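# Fork an unscrewed switch onto the yellow-taped rack rails

## Task

With the fork, carry the unscrewed switch onto the rails pair of the rack that has yellow tape and slide it all the way in. The rack is loose: it may tip only slightly, never more, and it must stay where it began.

## Robot and tools

Robot: one six-joint arm (Elite-style, UR-like chain: shoulder pan, shoulder lift, elbow, wrist 1, wrist 2, wrist 3) on a base at (0, 0, +0.094) m, nearly level. It carries a rigid steel lifting fork with no motor or sensor. Nothing in a call opens, closes or reads the tool; a load stays on only by the fork's shape, gravity and friction.

Fork geometry: two blades 240 mm long, 30 mm wide, 8 mm thick, 110 mm apart, pointing along the tool point's -y axis. Load faces look along -z, so the blades lie level when the tool's +z points straight down. The tool point sits between the tines, halfway along them, on the load face; blade noses are 120 mm toward -y, the upright back legs 120 mm toward +y. A block juts about 10 cm from the last joint axis toward the fork's -y and turns with it. Blades tipped nose-down let the load slide off. A heavier load makes the tool point sag below its command and tilt; compare the reported pose with what you sent and correct.

Frame: the scene frame has its origin on the table top under the base, +z up, +y to the left when looking along +x. Reported poses, velocities and targets are in this frame; offsets use its axes, and turns pivot about the Hand target position. Reported positions can be off by a few centimetres, more at long reach.

execute_actions(actions, cameras): actions is a list of actions; each action is a table of 1 to 15 rows, one row per 1/30 s step, and a short table repeats its final row to fill 15 steps (0.5 s per action). A row is six numbers in [-1, 1]: dx, dy, dz, rx, ry, rz. They are an offset (not a pose) from the Hand target as it stood when that action began; every row in the action counts from that same start, not from the row before. The next action starts from the new Hand target, so sending the same offset twice moves twice as far. Scale: 1.0 equals 0.6 m for dx, dy, dz and 180 degrees for the rotation; rx, ry, rz form a single rotation vector. A translation longer than 1.0 may be scaled down along its direction. An empty actions list returns the state plus images and shows items other results may omit. cameras: names from cam_head_left, cam_head_right, cam_wrist, or ["all"], or [] for none; an unknown name voids the call.

move(target, speed, blend, blocking, cameras): drives the tool point in a straight line toward the target. target is one six-number row or a list of up to 15 rows, same scale and axes as above, each an offset from the current Hand target (all rows from that same start, not chained). speed is the top path speed in m/s, 0.002 to 3.2 (default 0.25), turning limited to twice that in rad/s; one value or one per target. blend (m) rounds corners between listed targets; 0 stops at each. blocking=false returns after about 0.5 s while the move continues. A path lasts at least 0.5 s and a path over 10 s stops short. It does not avoid obstacles, the tool lags and can overshoot the speed, especially with a straight arm. Avoid paths passing near the base: they can flip the shoulder posture. The result adds a move: line with the ending (done = within 3 mm and 2 degrees; off_target, moving, held, fault) and the limits that acted (paced = pose clipped, held = steps withheld).

wait(seconds 0 to 10, cameras): lets time pass holding the last command; a running move continues. stop(cameras): brakes a running move, needing some room. zoom_image(camera, region [x0,y0,x1,y1] pixels, at most 504x504): closer view from the latest image of cam_head_left, cam_head_right or cam_wrist. read_manual(section): licence text only. finished_scene(scene 1 or 2): ends the scene irreversibly; the goal must hold with the robot gone.

Control details: each step the commanded orientation is clipped to within 32 degrees of the measured one; the Hand target line reports the command after that clip, and new offsets count from it. The tool often rests short of the Hand target; waiting does not help, but any new action, even zeros, re-requests it, or send the missing gap as an offset. Commands are smoothed by about 0.15 s. Joint target speeds are capped (2.09, 2.09, 2.62, 3.14, 3.14, 3.14 rad/s). With the wrist near the first joint's axis, small moves can swing the whole arm.

Results: state gives end_effector_position (m), end_effector_quat_wxyz, velocities, Hand target, joint positions and torques (total drive output including arm weight; positive toward larger joint angle; offset, scaled and noisy). Joint velocities may be reported as within noise, omitting tool velocities.

Cameras: cam_head_left and cam_head_right (672x504, on a fixed stand, one rigid bar) and cam_wrist (672x504, on the hand; image may lag in motion). Calibration numbers are approximate.

Hazards: the arm is stiff; commanding even slightly past a firm contact can trigger a fault. A stopped arm keeps pushing until commanded away, so to release, send the target back beyond the tool point. Contact force near 150 N or joint torque at the limits (293, 293, 133, 49.8, 49.8, 49.8 N m, held weight included) causes a 10 s stop. Holding loads, a stretched arm or pushing at the unreachable heats motors; MOTOR HOT warns at 70 °C, 85 °C brakes the arm for 30 s or more. Approach slowly, keep the loose rack from tipping or shifting, don't drop the switch or let anything leave the table, and avoid hard hits. Loose objects may be nudged occasionally.

Each tool is called after "Request:" as name(argument=value, ...) on one line, values as JSON.

## Session

Request:
execute_actions(actions=[])

Scene clock: 0.00 s.
end_effector_position=(+0.6600, +0.2529, +0.3169) end_effector_quat_wxyz=(+0.049, +0.971, +0.235, +0.002)
Joint positions: [3.144 -1.402 1.911 -2.097 -1.658 1.049]
Joint velocities: within noise
Joint torques (N m): no reading
Hand target: +0.6600, +0.2529, +0.3169; +0.049, +0.971, +0.235, +0.002

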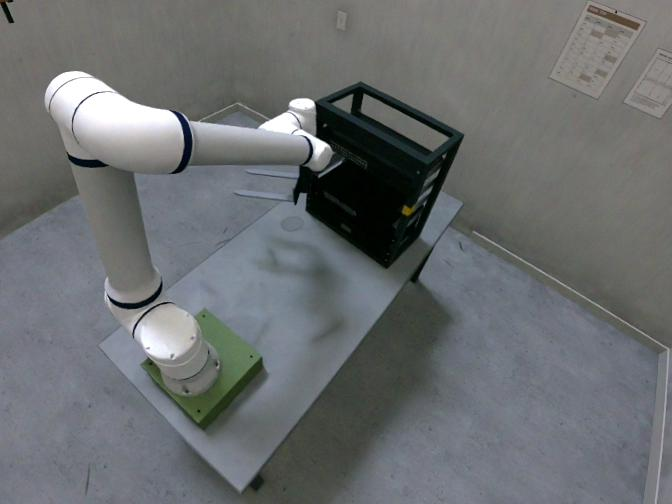

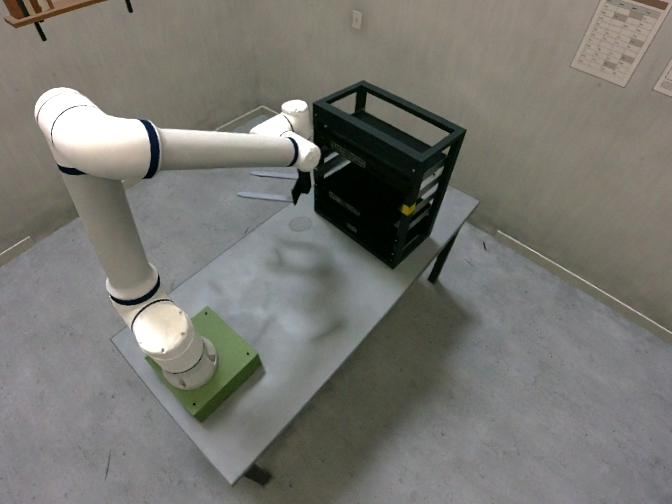

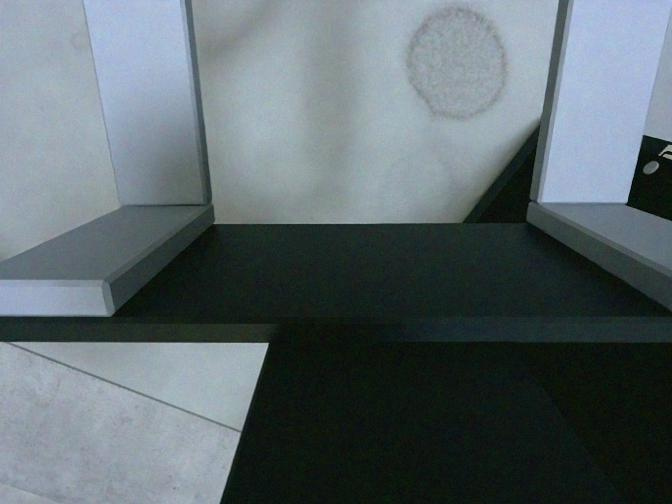

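Request:
zoom_image(camera="cam_head_right", region=[280, 70, 490, 280])

Request:
zoom_image(camera="cam_head_left", region=[280, 70, 490, 280])

Scaled by 2.400.

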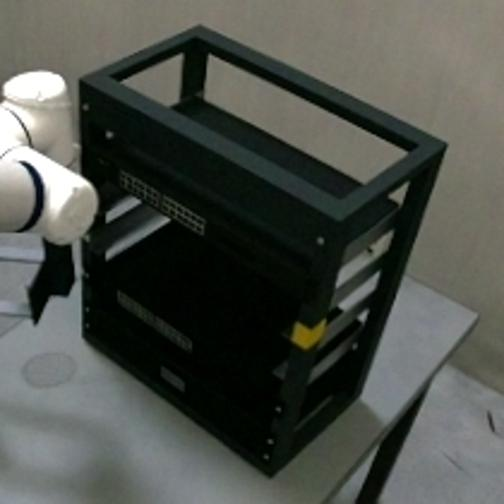

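Scaled by 2.400.

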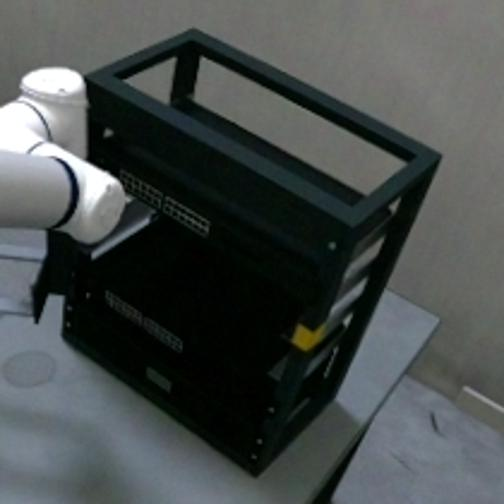

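Request:
move(target=[[-0.3,-0.2,0.15,0,0,-0.335],[-0.35,-0.5,0.15,0,0,-0.669]], speed=0.5, blend=0.05, cameras=["all"])

Request:
zoom_image(camera="cam_head_right", region=[300, 75, 480, 275])

Request:
zoom_image(camera="cam_head_left", region=[300, 75, 480, 275])

Scene clock: 29.17 s.
end_effector_position=(+0.4500, -0.0470, +0.4068) end_effector_quat_wxyz=(+0.026, +0.687, -0.725, -0.042)
Joint positions: [2.493 -2.269 2.331 -1.529 -1.615 2.503]
Joint torques (N m): [-21.99 -9.5 -101.08 -4.25 2.28 3.58]
Hand target: +0.4500, -0.0471, +0.4069; +0.026, +0.687, -0.725, -0.042
Off the commanded pose: 0.000 m, 0 deg.
move: done
camera_calibration:
cam_wrist: T_world_to_cam=[[-0.0711389, -0.996452, -0.0449729, 0.012988], [-0.899477, 0.0445969, 0.434687, 0.101319], [-0.431139, 0.0713752, -0.899458, 0.657685], [0, 0, 0, 1]] pos_world=[0.375612, -0.038519, 0.548102]

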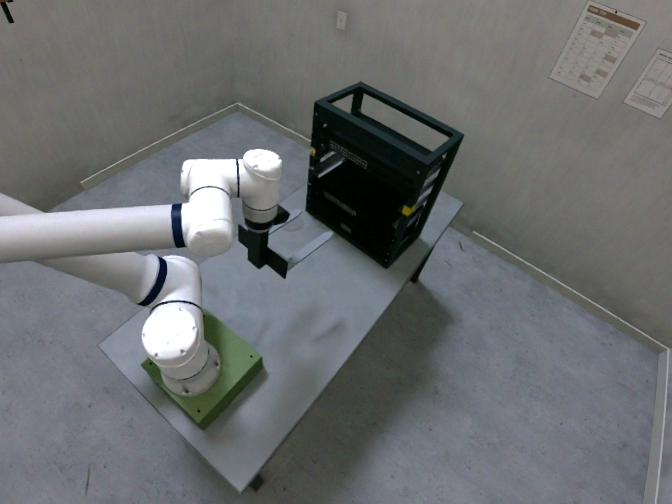

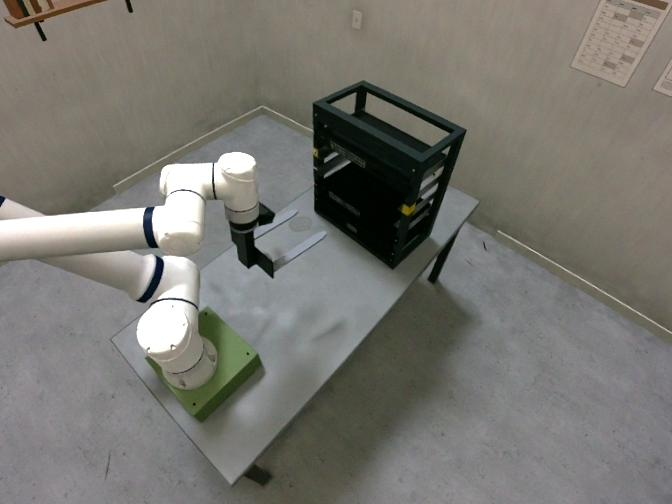

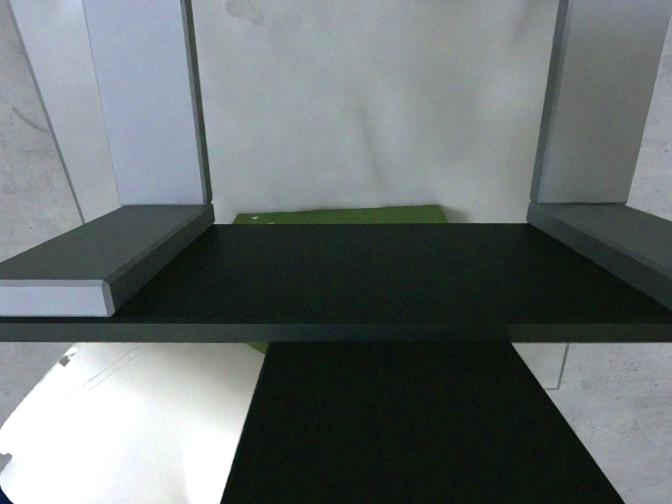

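Scaled by 2.520.

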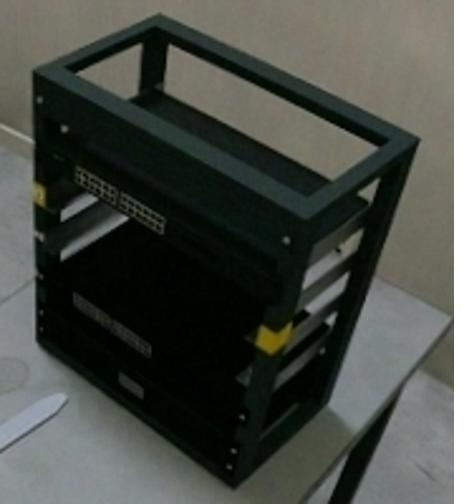

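Scaled by 2.520.

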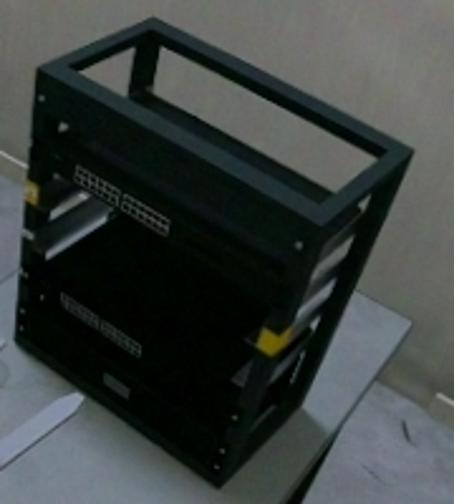

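Request:
move(target=[0.283,0.05,0.15,0,-0.5,0], speed=0.6, cameras=["all"])

Scene clock: 39.13 s.
end_effector_position=(+0.6198, -0.0171, +0.4969) end_effector_quat_wxyz=(+0.495, -0.515, +0.531, -0.456)
Joint positions: [2.532 -1.062 2.73 -4.671 -0.893 3.118]
Joint torques (N m): [10.65 -37.59 -14.9 -8.88 -1.76 3.22]
Hand target: +0.6198, -0.0171, +0.4969; +0.495, -0.515, +0.531, -0.456
Off the commanded pose: 0.000 m, 0 deg.
move: done
camera_calibration:
cam_wrist: T_world_to_cam=[[0.0450102, -0.996424, -0.071504, 0.0000853187], [-0.434906, 0.0448929, -0.899356, 0.588476], [0.89935, 0.0715778, -0.43133, -0.247478], [0, 0, 0, 1]] pos_world=[0.478498, -0.00861945, 0.422511]

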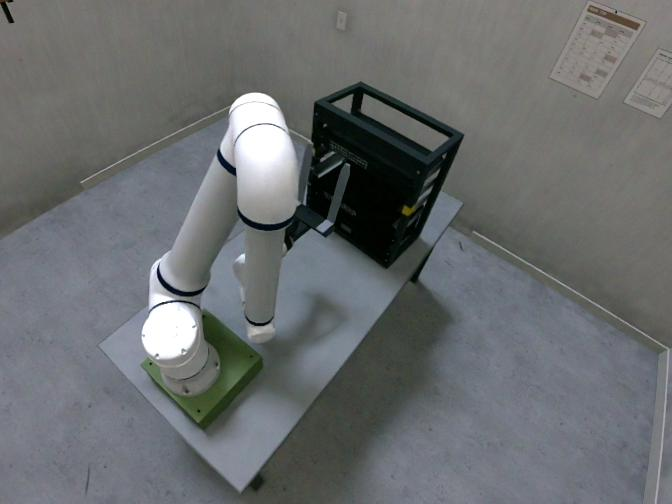

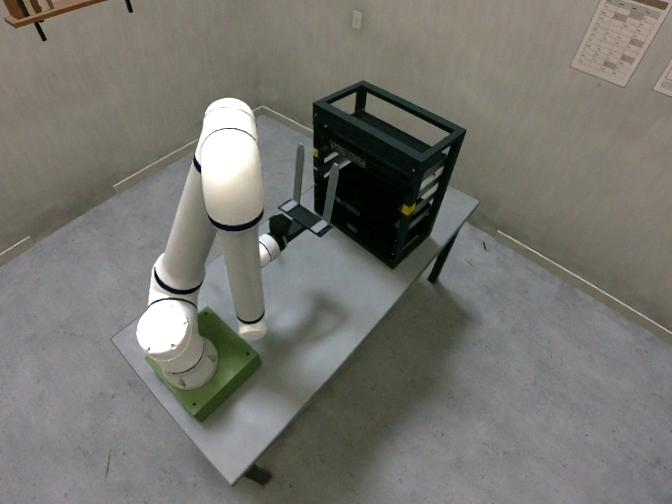

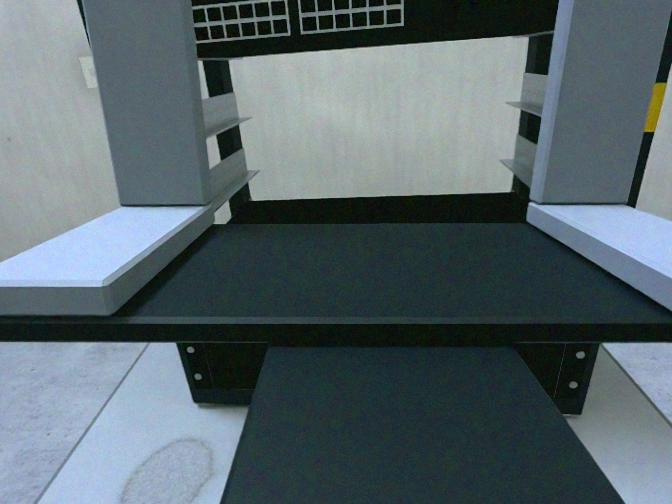

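Request:
move(target=[-0.05,-0.05,0.2,0,0,0.0], speed=0.6, cameras=["cam_wrist"])

Request:
move(target=[0,0.17,0,0,0,0.0], speed=0.6, cameras=["cam_wrist"])

Request:
move(target=[0,-0.3,0,0,0,0.0], speed=0.6, cameras=["cam_wrist"])

Scene clock: 45.07 s.
end_effector_position=(+0.5898, -0.0471, +0.6168) end_effector_quat_wxyz=(+0.495, -0.515, +0.531, -0.456)
Joint positions: [2.361 -1.59 2.76 -4.149 -0.725 3.083]
Joint torques (N m): [-20.35 -38.81 -27.19 -3.37 2.8 -2.24]
Hand target: +0.5898, -0.0471, +0.6169; +0.495, -0.515, +0.531, -0.456
Off the commanded pose: 0.000 m, 0 deg.
move: done
camera_calibration:
cam_wrist: T_world_to_cam=[[0.0449093, -0.996427, -0.0715313, -0.0197286], [-0.434503, 0.0449932, -0.899546, 0.684573], [0.89955, 0.0714785, -0.430929, -0.167042], [0, 0, 0, 1]] pos_world=[0.448597, -0.0385194, 0.54241]
Images, in order (width x height): cam_wrist 672x504.

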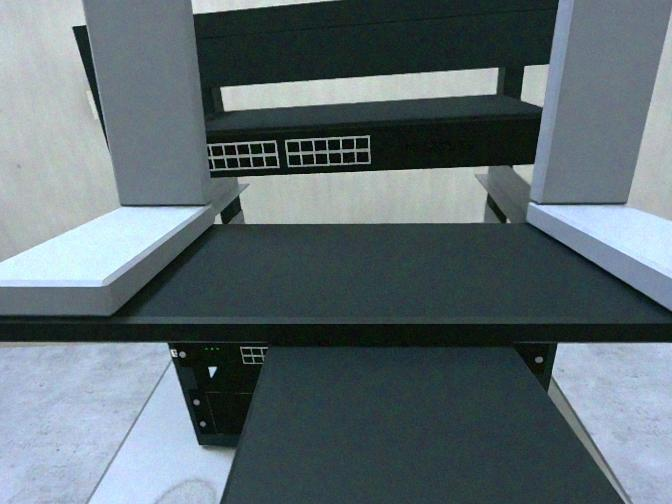

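Scene clock: 46.30 s.
end_effector_position=(+0.5898, +0.0549, +0.6169) end_effector_quat_wxyz=(+0.495, -0.515, +0.531, -0.456)
Joint positions: [2.715 -1.582 2.751 -4.189 -1.075 3.147]
Joint torques (N m): [9.1 -13.84 -54.49 -9.88 -1.94 3.17]
Hand target: +0.5898, +0.0549, +0.6169; +0.495, -0.515, +0.531, -0.456
Off the commanded pose: 0.000 m, 0 deg.
move: done
camera_calibration:
cam_wrist: T_world_to_cam=[[0.045026, -0.996424, -0.0714936, 0.0817459], [-0.434705, 0.0448927, -0.899453, 0.680082], [0.899447, 0.0715774, -0.431129, -0.174044], [0, 0, 0, 1]] pos_world=[0.448498, 0.0633806, 0.542511]
Images, in order (width x height): cam_wrist 672x504.

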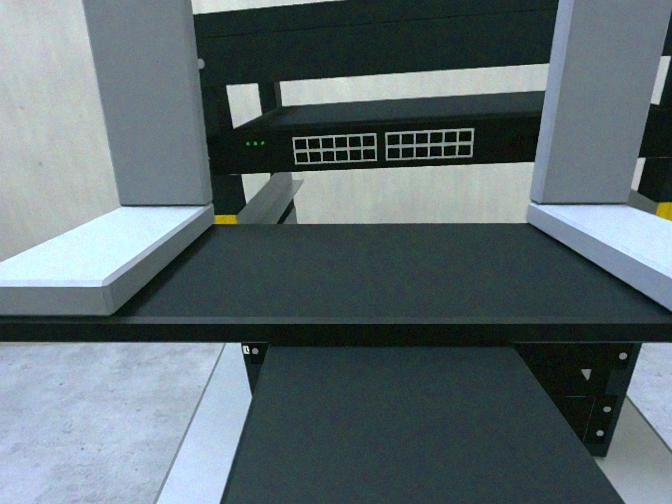

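Scene clock: 47.63 s.
end_effector_position=(+0.5898, -0.1250, +0.6169) end_effector_quat_wxyz=(+0.495, -0.515, +0.531, -0.456)
Joint positions: [2.168 -1.556 2.723 -4.097 -0.535 3.022]
Joint torques (N m): [-21.67 -40.55 -51.56 -2.02 3.18 -2.45]
Hand target: +0.5898, -0.1251, +0.6169; +0.495, -0.515, +0.531, -0.456
Off the commanded pose: 0.000 m, 0 deg.
move: done
camera_calibration:
cam_wrist: T_world_to_cam=[[0.0448113, -0.996434, -0.0714905, -0.0974171], [-0.43458, 0.0449927, -0.899509, 0.688143], [0.899518, 0.0713765, -0.431014, -0.161285], [0, 0, 0, 1]] pos_world=[0.448497, -0.116519, 0.542511]
Images, in order (width x height): cam_wrist 672x504.

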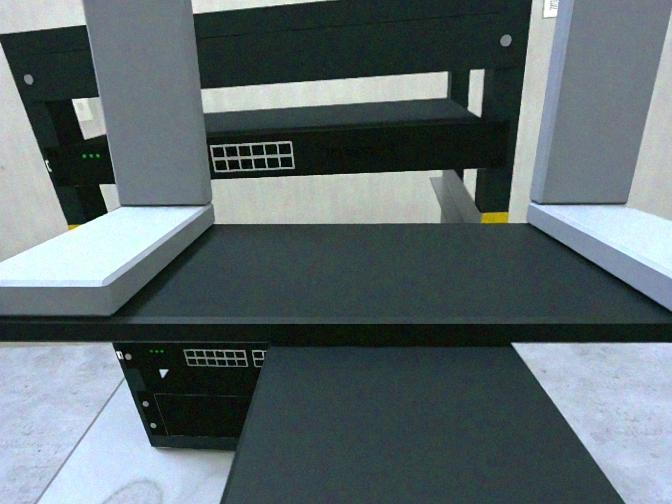

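Request:
move(target=[[-0.05,0.213,-0.195,-0.005,0.4704,-0.008],[0.152,0.209,-0.328,-0.005,0.4704,-0.008]], speed=[0.5,0.2], cameras=["all"])

Request:
zoom_image(camera="cam_head_right", region=[270, 75, 480, 275])

Scene clock: 88.60 s.
end_effector_position=(+0.6808, +0.0003, +0.4202) end_effector_quat_wxyz=(+0.001, +0.685, -0.728, +0.000)
Joint positions: [2.864 -1.82 2.126 -1.861 -1.57 2.879]
Joint torques (N m): [9.2 -20.51 -98.98 -10.31 -1.95 3.31]
Hand target: +0.6810, +0.0003, +0.4201; +0.001, +0.685, -0.728, +0.000
Off the commanded pose: 0.000 m, 0 deg.
move: done
camera_calibration:
cam_wrist: T_world_to_cam=[[-0.0742811, -0.996913, -0.0254435, 0.07106], [-0.935524, 0.0608256, 0.347987, 0.362044], [-0.345365, 0.0496519, -0.937154, 0.723307], [0, 0, 0, 1]] pos_world=[0.593784, 0.0129056, 0.553671]

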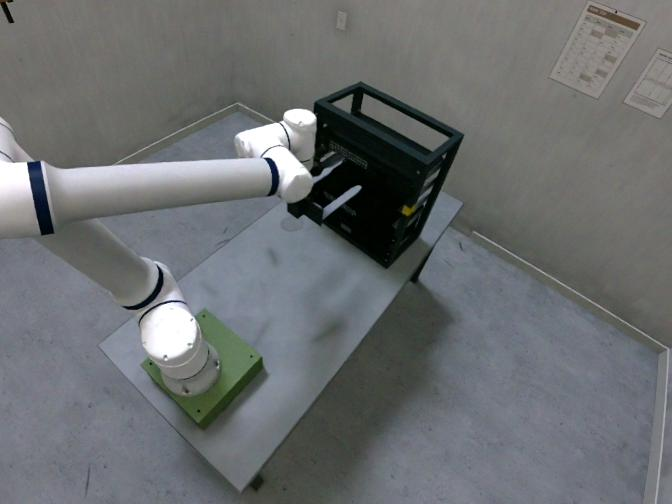

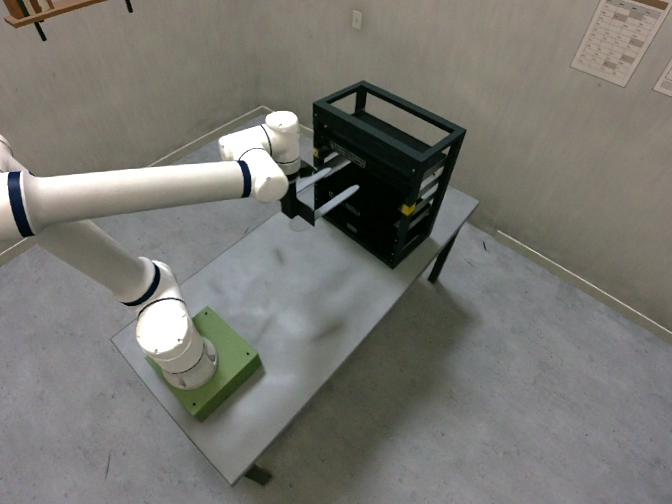

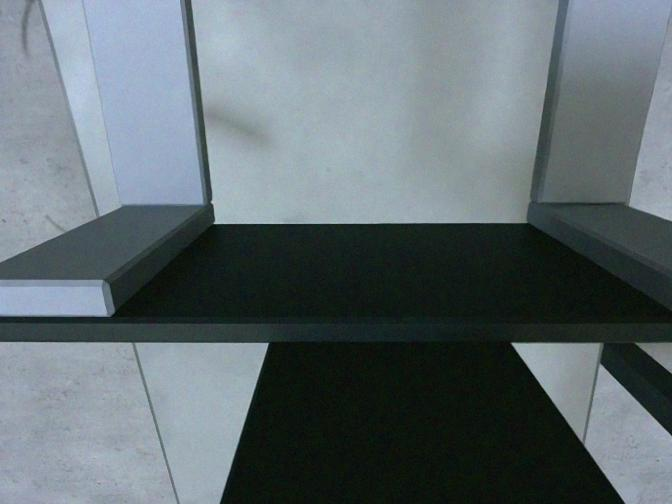

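Scaled by 2.400.

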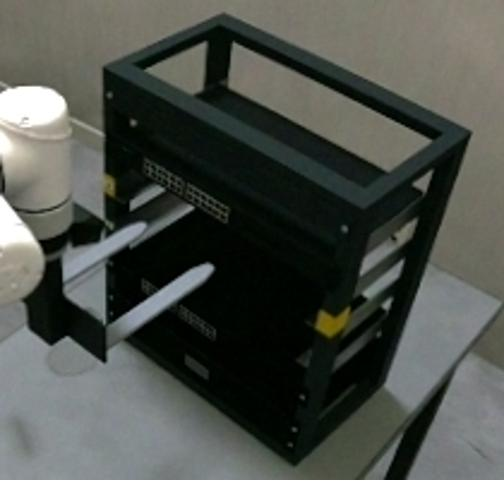

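Request:
move(target=[[0.08,-0.005,-0.008,0,0,0],[0.358,-0.022,-0.008,0,0,0]], speed=0.15, blend=0.01, cameras=["all"])

Request:
zoom_image(camera="cam_head_right", region=[280, 75, 460, 225])

Request:
zoom_image(camera="cam_head_left", region=[280, 75, 460, 225])

Scene clock: 96.33 s.
end_effector_position=(+0.8956, -0.0129, +0.4153) end_effector_quat_wxyz=(+0.001, +0.685, -0.728, +0.000)
Joint positions: [2.941 -1.442 1.788 -1.901 -1.569 2.956]
Joint torques (N m): [9.05 -61.9 -97.14 -5.1 -1.34 3.21]
Hand target: +0.8958, -0.0129, +0.4153; +0.001, +0.685, -0.728, +0.000
Off the commanded pose: 0.000 m, 0 deg.
move: done
camera_calibration:
cam_wrist: T_world_to_cam=[[-0.0742811, -0.996913, -0.0254435, 0.073824], [-0.935524, 0.0608256, 0.347987, 0.565403], [-0.345365, 0.0496519, -0.937154, 0.793515], [0, 0, 0, 1]] pos_world=[0.808484, -0.000194428, 0.548771]

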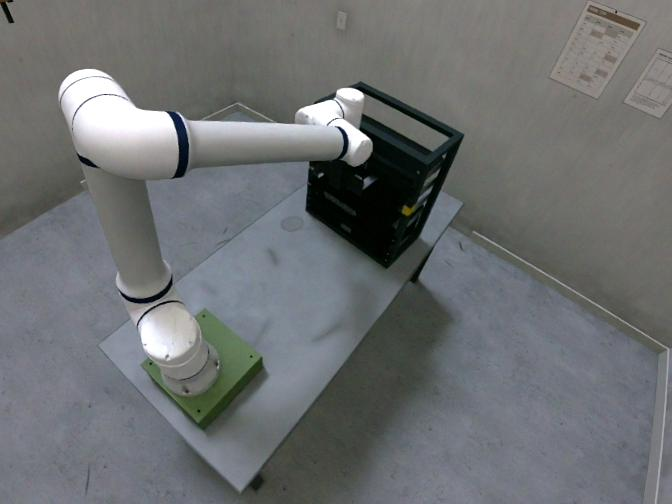

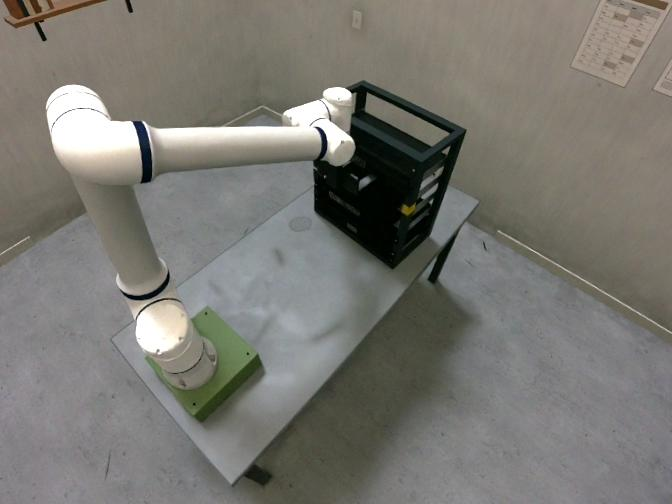

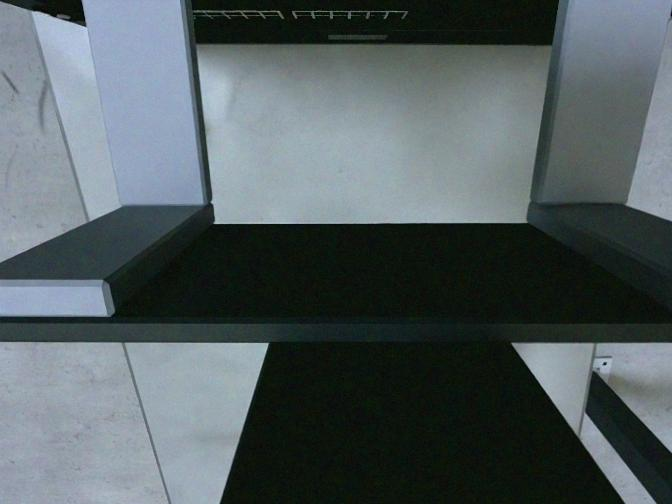

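Scaled by 2.800.

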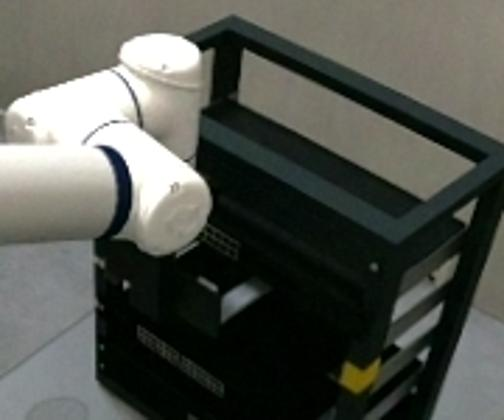

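Scaled by 2.800.

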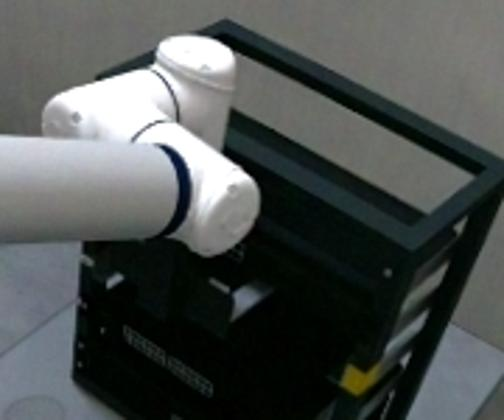

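Request:
move(target=[0,0,0.015,0,0,0], speed=0.03)

Request:
move(target=[0,0,0.01,0,0,0], speed=0.02)

Request:
move(target=[0,0,0.008,0,0,0], speed=0.02, cameras=["all"])

Request:
zoom_image(camera="cam_head_right", region=[300, 75, 460, 225])

Scene clock: 101.33 s.
end_effector_position=(+0.8958, -0.0129, +0.4241) end_effector_quat_wxyz=(+0.001, +0.685, -0.728, +0.000)
Joint positions: [2.941 -1.446 1.776 -1.885 -1.569 2.956]
Joint torques (N m): [-0.57 -89.01 -97.77 -5.11 -1.5 0.94]
Hand target: +0.8958, -0.0129, +0.4243; +0.001, +0.685, -0.728, +0.000
Off the commanded pose: 0.000 m, 0 deg.
move: done

Scene clock: 102.07 s.
end_effector_position=(+0.8958, -0.0129, +0.4301) end_effector_quat_wxyz=(+0.001, +0.685, -0.728, +0.000)
Joint positions: [2.941 -1.449 1.769 -1.875 -1.569 2.956]
Joint torques (N m): [-14.69 -88.24 -98.08 -5.57 -1.48 -1.7]
Hand target: +0.8958, -0.0129, +0.4303; +0.001, +0.685, -0.728, +0.000
Off the commanded pose: 0.000 m, 0 deg.
move: done

Scene clock: 102.77 s.
end_effector_position=(+0.8958, -0.0129, +0.4348) end_effector_quat_wxyz=(+0.001, +0.685, -0.728, +0.000)
Joint positions: [2.941 -1.452 1.763 -1.866 -1.569 2.956]
Joint torques (N m): [-15.09 -88.6 -98.79 -5.36 -1.23 -1.44]
Hand target: +0.8958, -0.0129, +0.4351; +0.001, +0.685, -0.728, +0.000
Off the commanded pose: 0.000 m, 0 deg.
move: done
camera_calibration:
cam_wrist: T_world_to_cam=[[-0.0742811, -0.996913, -0.0254435, 0.0742353], [-0.935524, 0.0608256, 0.347987, 0.55881], [-0.345365, 0.0496519, -0.937154, 0.811863], [0, 0, 0, 1]] pos_world=[0.808684, -0.000294428, 0.568271]

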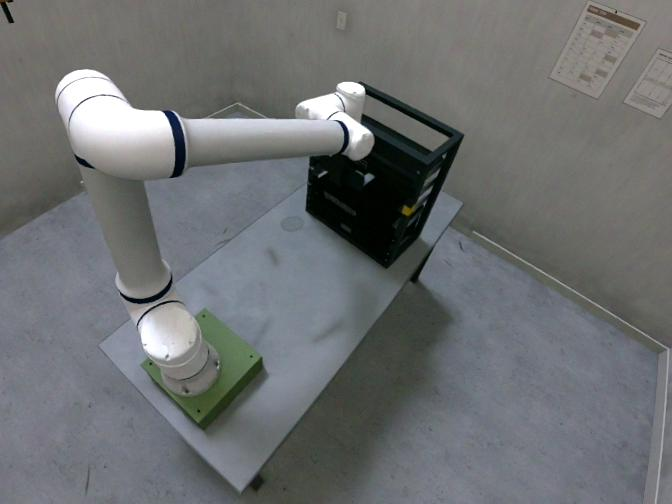

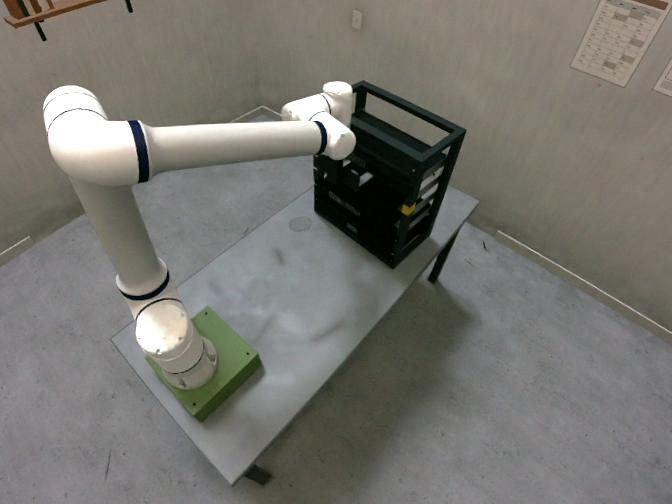

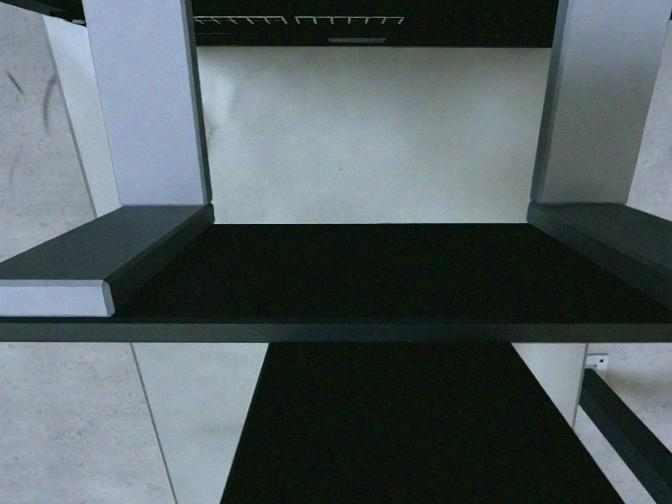

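Scaled by 3.150.

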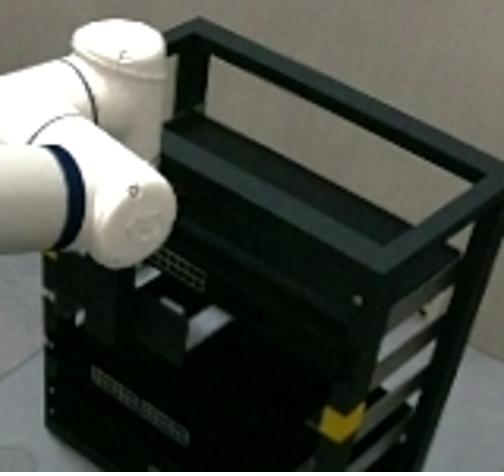

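Request:
move(target=[0,0,0.008,0,0,0], speed=0.02)

Request:
move(target=[0,0,0.008,0,0,0], speed=0.02, cameras=["cam_head_right","cam_wrist"])

Request:
zoom_image(camera="cam_head_right", region=[300, 75, 460, 225])

Scene clock: 106.67 s.
end_effector_position=(+0.8957, -0.0129, +0.4395) end_effector_quat_wxyz=(+0.001, +0.685, -0.728, +0.000)
Joint positions: [2.941 -1.454 1.757 -1.857 -1.569 2.956]
Joint torques (N m): [-18.36 -101.85 -120.13 -10.52 -1.32 -1.69]
Hand target: +0.8958, -0.0129, +0.4399; +0.001, +0.685, -0.728, +0.000
Off the commanded pose: 0.000 m, 0 deg.
move: done

Scene clock: 107.37 s.
end_effector_position=(+0.8957, -0.0129, +0.4443) end_effector_quat_wxyz=(+0.001, +0.685, -0.728, +0.000)
Joint positions: [2.941 -1.456 1.75 -1.849 -1.569 2.955]
Joint torques (N m): [-18.25 -125.74 -144.72 -19.94 0.55 -1.2]
Hand target: +0.8958, -0.0129, +0.4447; +0.001, +0.685, -0.728, +0.000
Off the commanded pose: 0.000 m, 0 deg.
move: done
camera_calibration:
cam_wrist: T_world_to_cam=[[-0.0742886, -0.996913, -0.0254274, 0.0744737], [-0.935447, 0.0608272, 0.348195, 0.555322], [-0.345573, 0.0496528, -0.937077, 0.82089], [0, 0, 0, 1]] pos_world=[0.808684, -0.000294431, 0.577771]
Images, in order (width x height): cam_head_right 672x504, cam_wrist 672x504.

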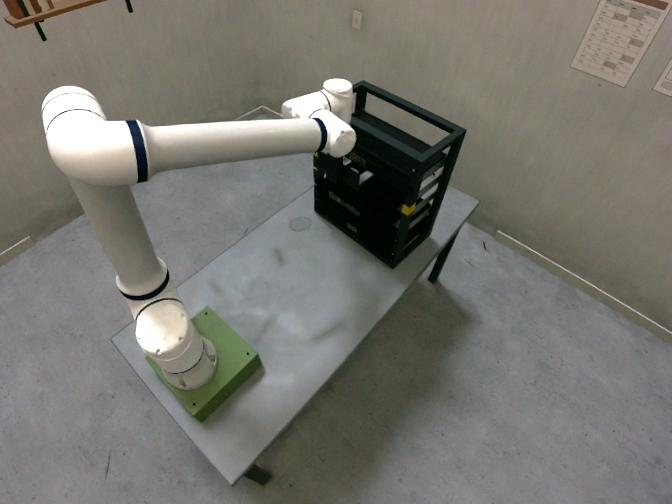

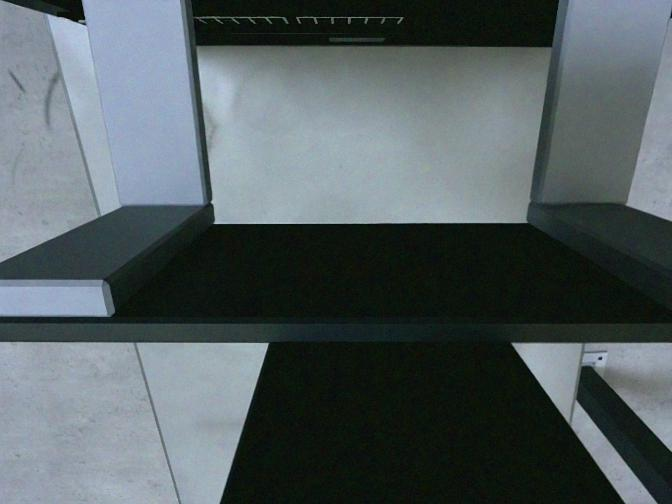

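Scaled by 3.150.

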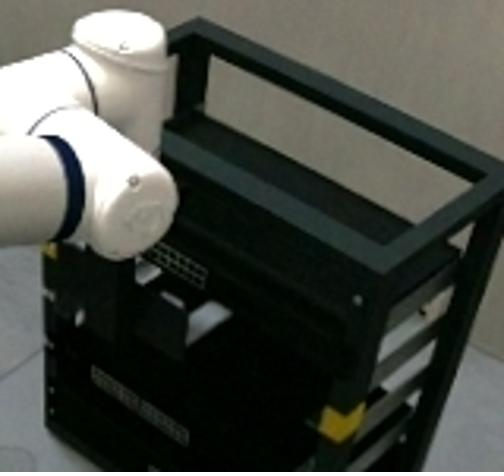

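Request:
move(target=[0,0,0.006,0,0,0], speed=0.02)

Request:
move(target=[0,0,0.006,0,0,0], speed=0.02, cameras=["cam_head_right"])

Request:
zoom_image(camera="cam_head_right", region=[300, 75, 460, 225])

Scene clock: 112.40 s.
end_effector_position=(+0.8958, -0.0129, +0.4481) end_effector_quat_wxyz=(+0.001, +0.685, -0.728, +0.000)
Joint positions: [2.941 -1.458 1.745 -1.843 -1.569 2.955]
Joint torques (N m): [-20.97 -124.64 -143.08 -19.31 2.13 0.78]
Hand target: +0.8958, -0.0129, +0.4483; +0.001, +0.685, -0.728, +0.000
Off the commanded pose: 0.000 m, 0 deg.
move: done

Scene clock: 113.10 s.
end_effector_position=(+0.8958, -0.0129, +0.4517) end_effector_quat_wxyz=(+0.001, +0.685, -0.728, +0.000)
Joint positions: [2.941 -1.46 1.741 -1.836 -1.569 2.955]
Joint torques (N m): [-22.19 -123.9 -142.83 -18.94 2.11 -0.66]
Hand target: +0.8958, -0.0129, +0.4519; +0.001, +0.685, -0.728, +0.000
Off the commanded pose: 0.000 m, 0 deg.
move: done
Images, in order (width x height): cam_head_right 672x504.

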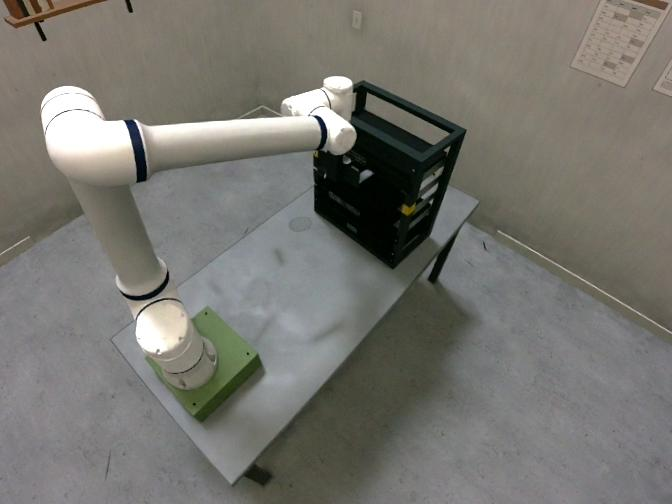

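Scaled by 3.150.

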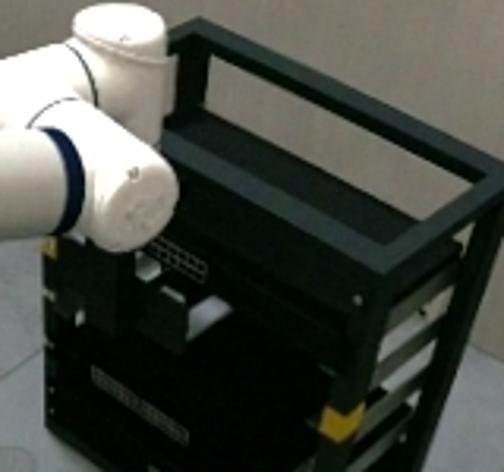

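Request:
move(target=[-0.133,0.008,-0.006,0,0,0], speed=0.06, cameras=["all"])

Request:
zoom_image(camera="cam_head_right", region=[300, 75, 460, 225])

Request:
zoom_image(camera="cam_head_left", region=[300, 75, 460, 225])

Scene clock: 121.73 s.
end_effector_position=(+0.8162, -0.0081, +0.4483) end_effector_quat_wxyz=(+0.001, +0.685, -0.728, +0.000)
Joint positions: [2.918 -1.591 1.883 -1.847 -1.569 2.933]
Joint torques (N m): [-23.07 -106.43 -119.67 -24.28 0.61 -2.35]
Hand target: +0.8160, -0.0081, +0.4483; +0.001, +0.685, -0.728, +0.000
Off the commanded pose: 0.000 m, 0 deg.
move: done
camera_calibration:
cam_wrist: T_world_to_cam=[[-0.0742876, -0.996912, -0.0254412, 0.0734545], [-0.935524, 0.0608324, 0.347987, 0.479352], [-0.345365, 0.0496519, -0.937154, 0.796785], [0, 0, 0, 1]] pos_world=[0.729084, 0.00450557, 0.581771]

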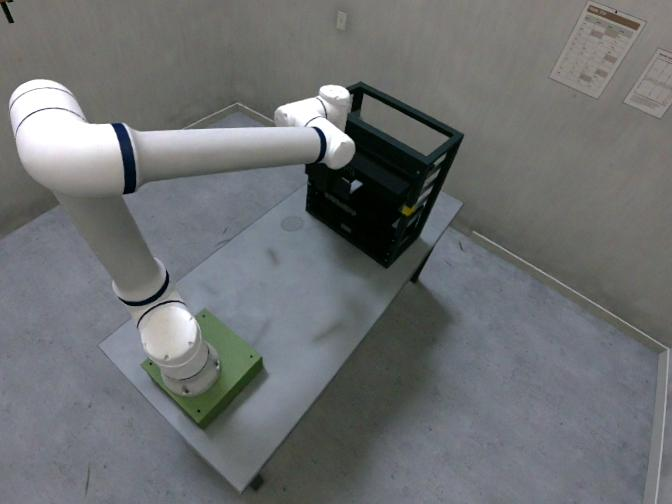

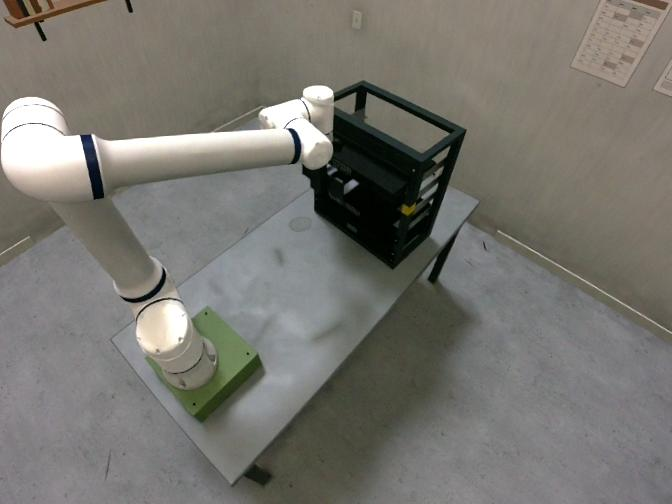

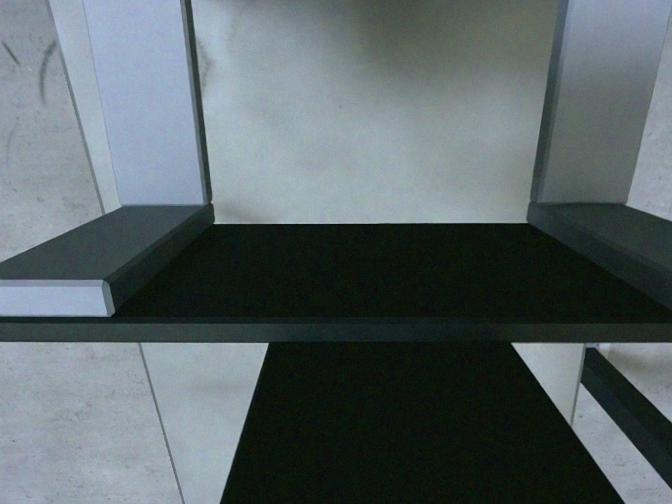

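Scaled by 3.150.

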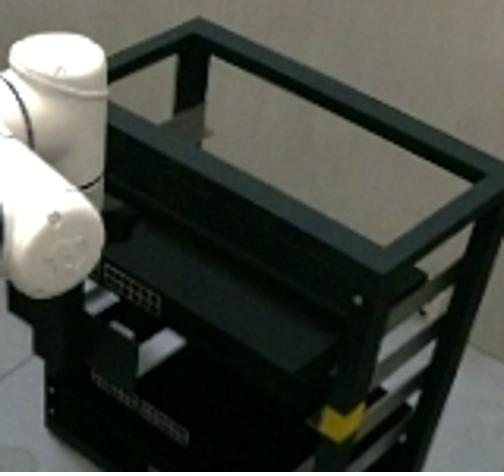

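Scaled by 3.150.

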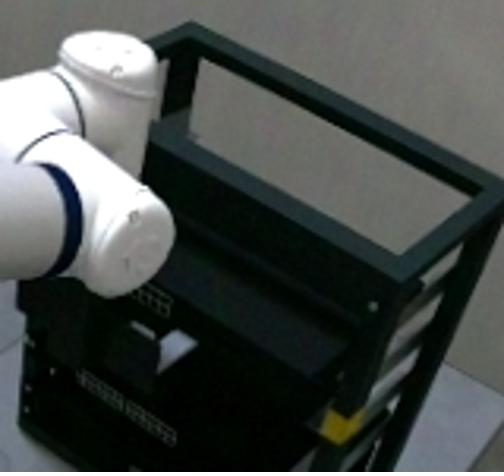

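Request:
move(target=[[0,0,-0.04,0,0,0],[0.117,-0.007,-0.04,0,0,0],[0.117,-0.007,-0.01,0,0,0]], speed=[0.025,0.12,0.03])

Request:
move(target=[0,0,0.008,0,0,0], speed=0.02, cameras=["all"])

Request:
zoom_image(camera="cam_head_right", region=[300, 75, 460, 225])

Scene clock: 130.67 s.
end_effector_position=(+0.8861, -0.0122, +0.4417) end_effector_quat_wxyz=(+0.001, +0.685, -0.728, +0.000)
Joint positions: [2.938 -1.471 1.771 -1.855 -1.569 2.953]
Joint torques (N m): [-1.53 -118.22 -136.67 -15.55 -1.28 0.82]
Hand target: +0.8862, -0.0123, +0.4423; +0.001, +0.685, -0.728, +0.000
Off the commanded pose: 0.001 m, 0 deg.
move: done

Scene clock: 131.37 s.
end_effector_position=(+0.8862, -0.0123, +0.4468) end_effector_quat_wxyz=(+0.001, +0.685, -0.728, +0.000)
Joint positions: [2.938 -1.473 1.764 -1.847 -1.569 2.953]
Joint torques (N m): [-15.53 -119.86 -139.99 -16.43 -1.33 -1.51]
Hand target: +0.8862, -0.0123, +0.4471; +0.001, +0.685, -0.728, +0.000
Off the commanded pose: 0.000 m, 0 deg.
move: done
camera_calibration:
cam_wrist: T_world_to_cam=[[-0.0742876, -0.996912, -0.0254412, 0.0745291], [-0.935524, 0.0608324, 0.347987, 0.545611], [-0.345365, 0.0496519, -0.937154, 0.819759], [0, 0, 0, 1]] pos_world=[0.799084, 0.000405568, 0.580271]

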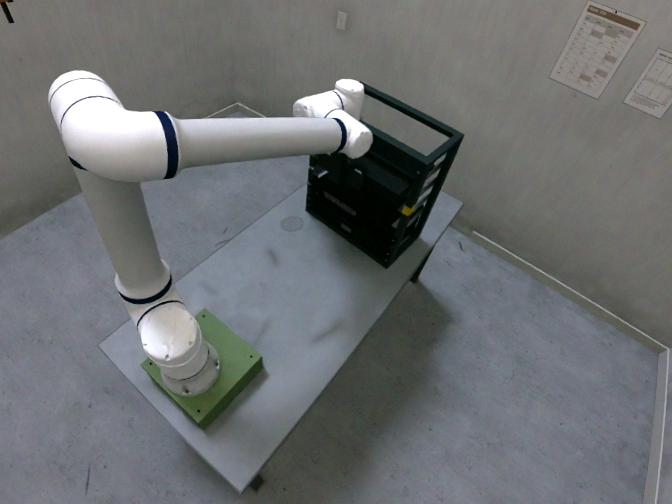

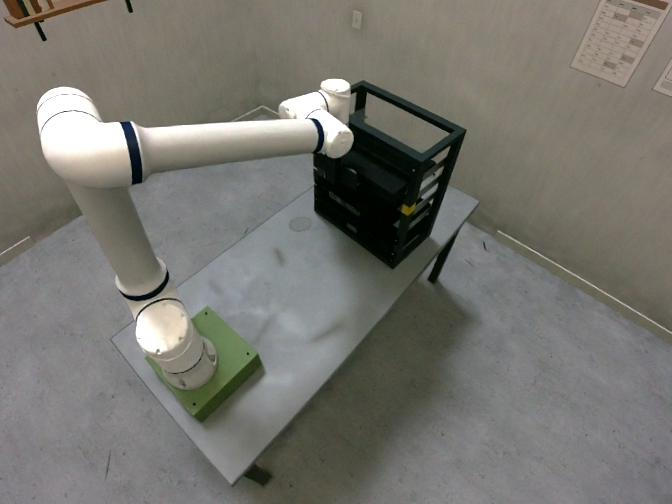

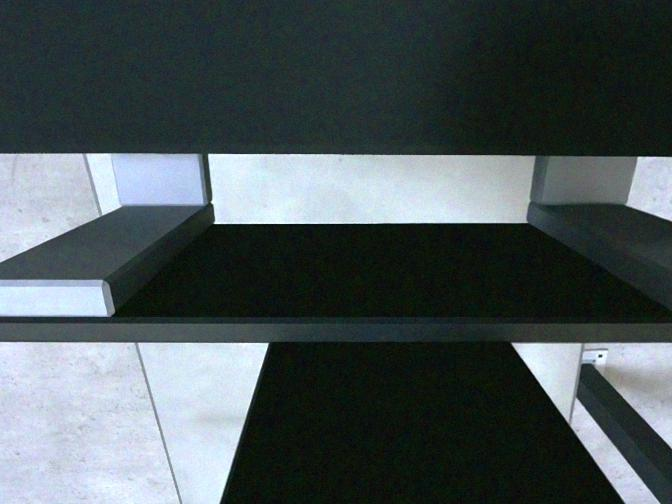

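Scaled by 3.150.

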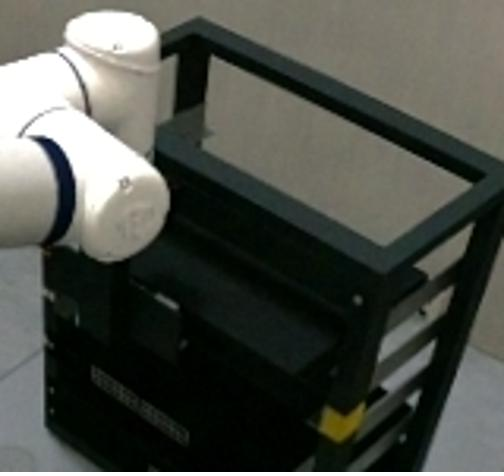

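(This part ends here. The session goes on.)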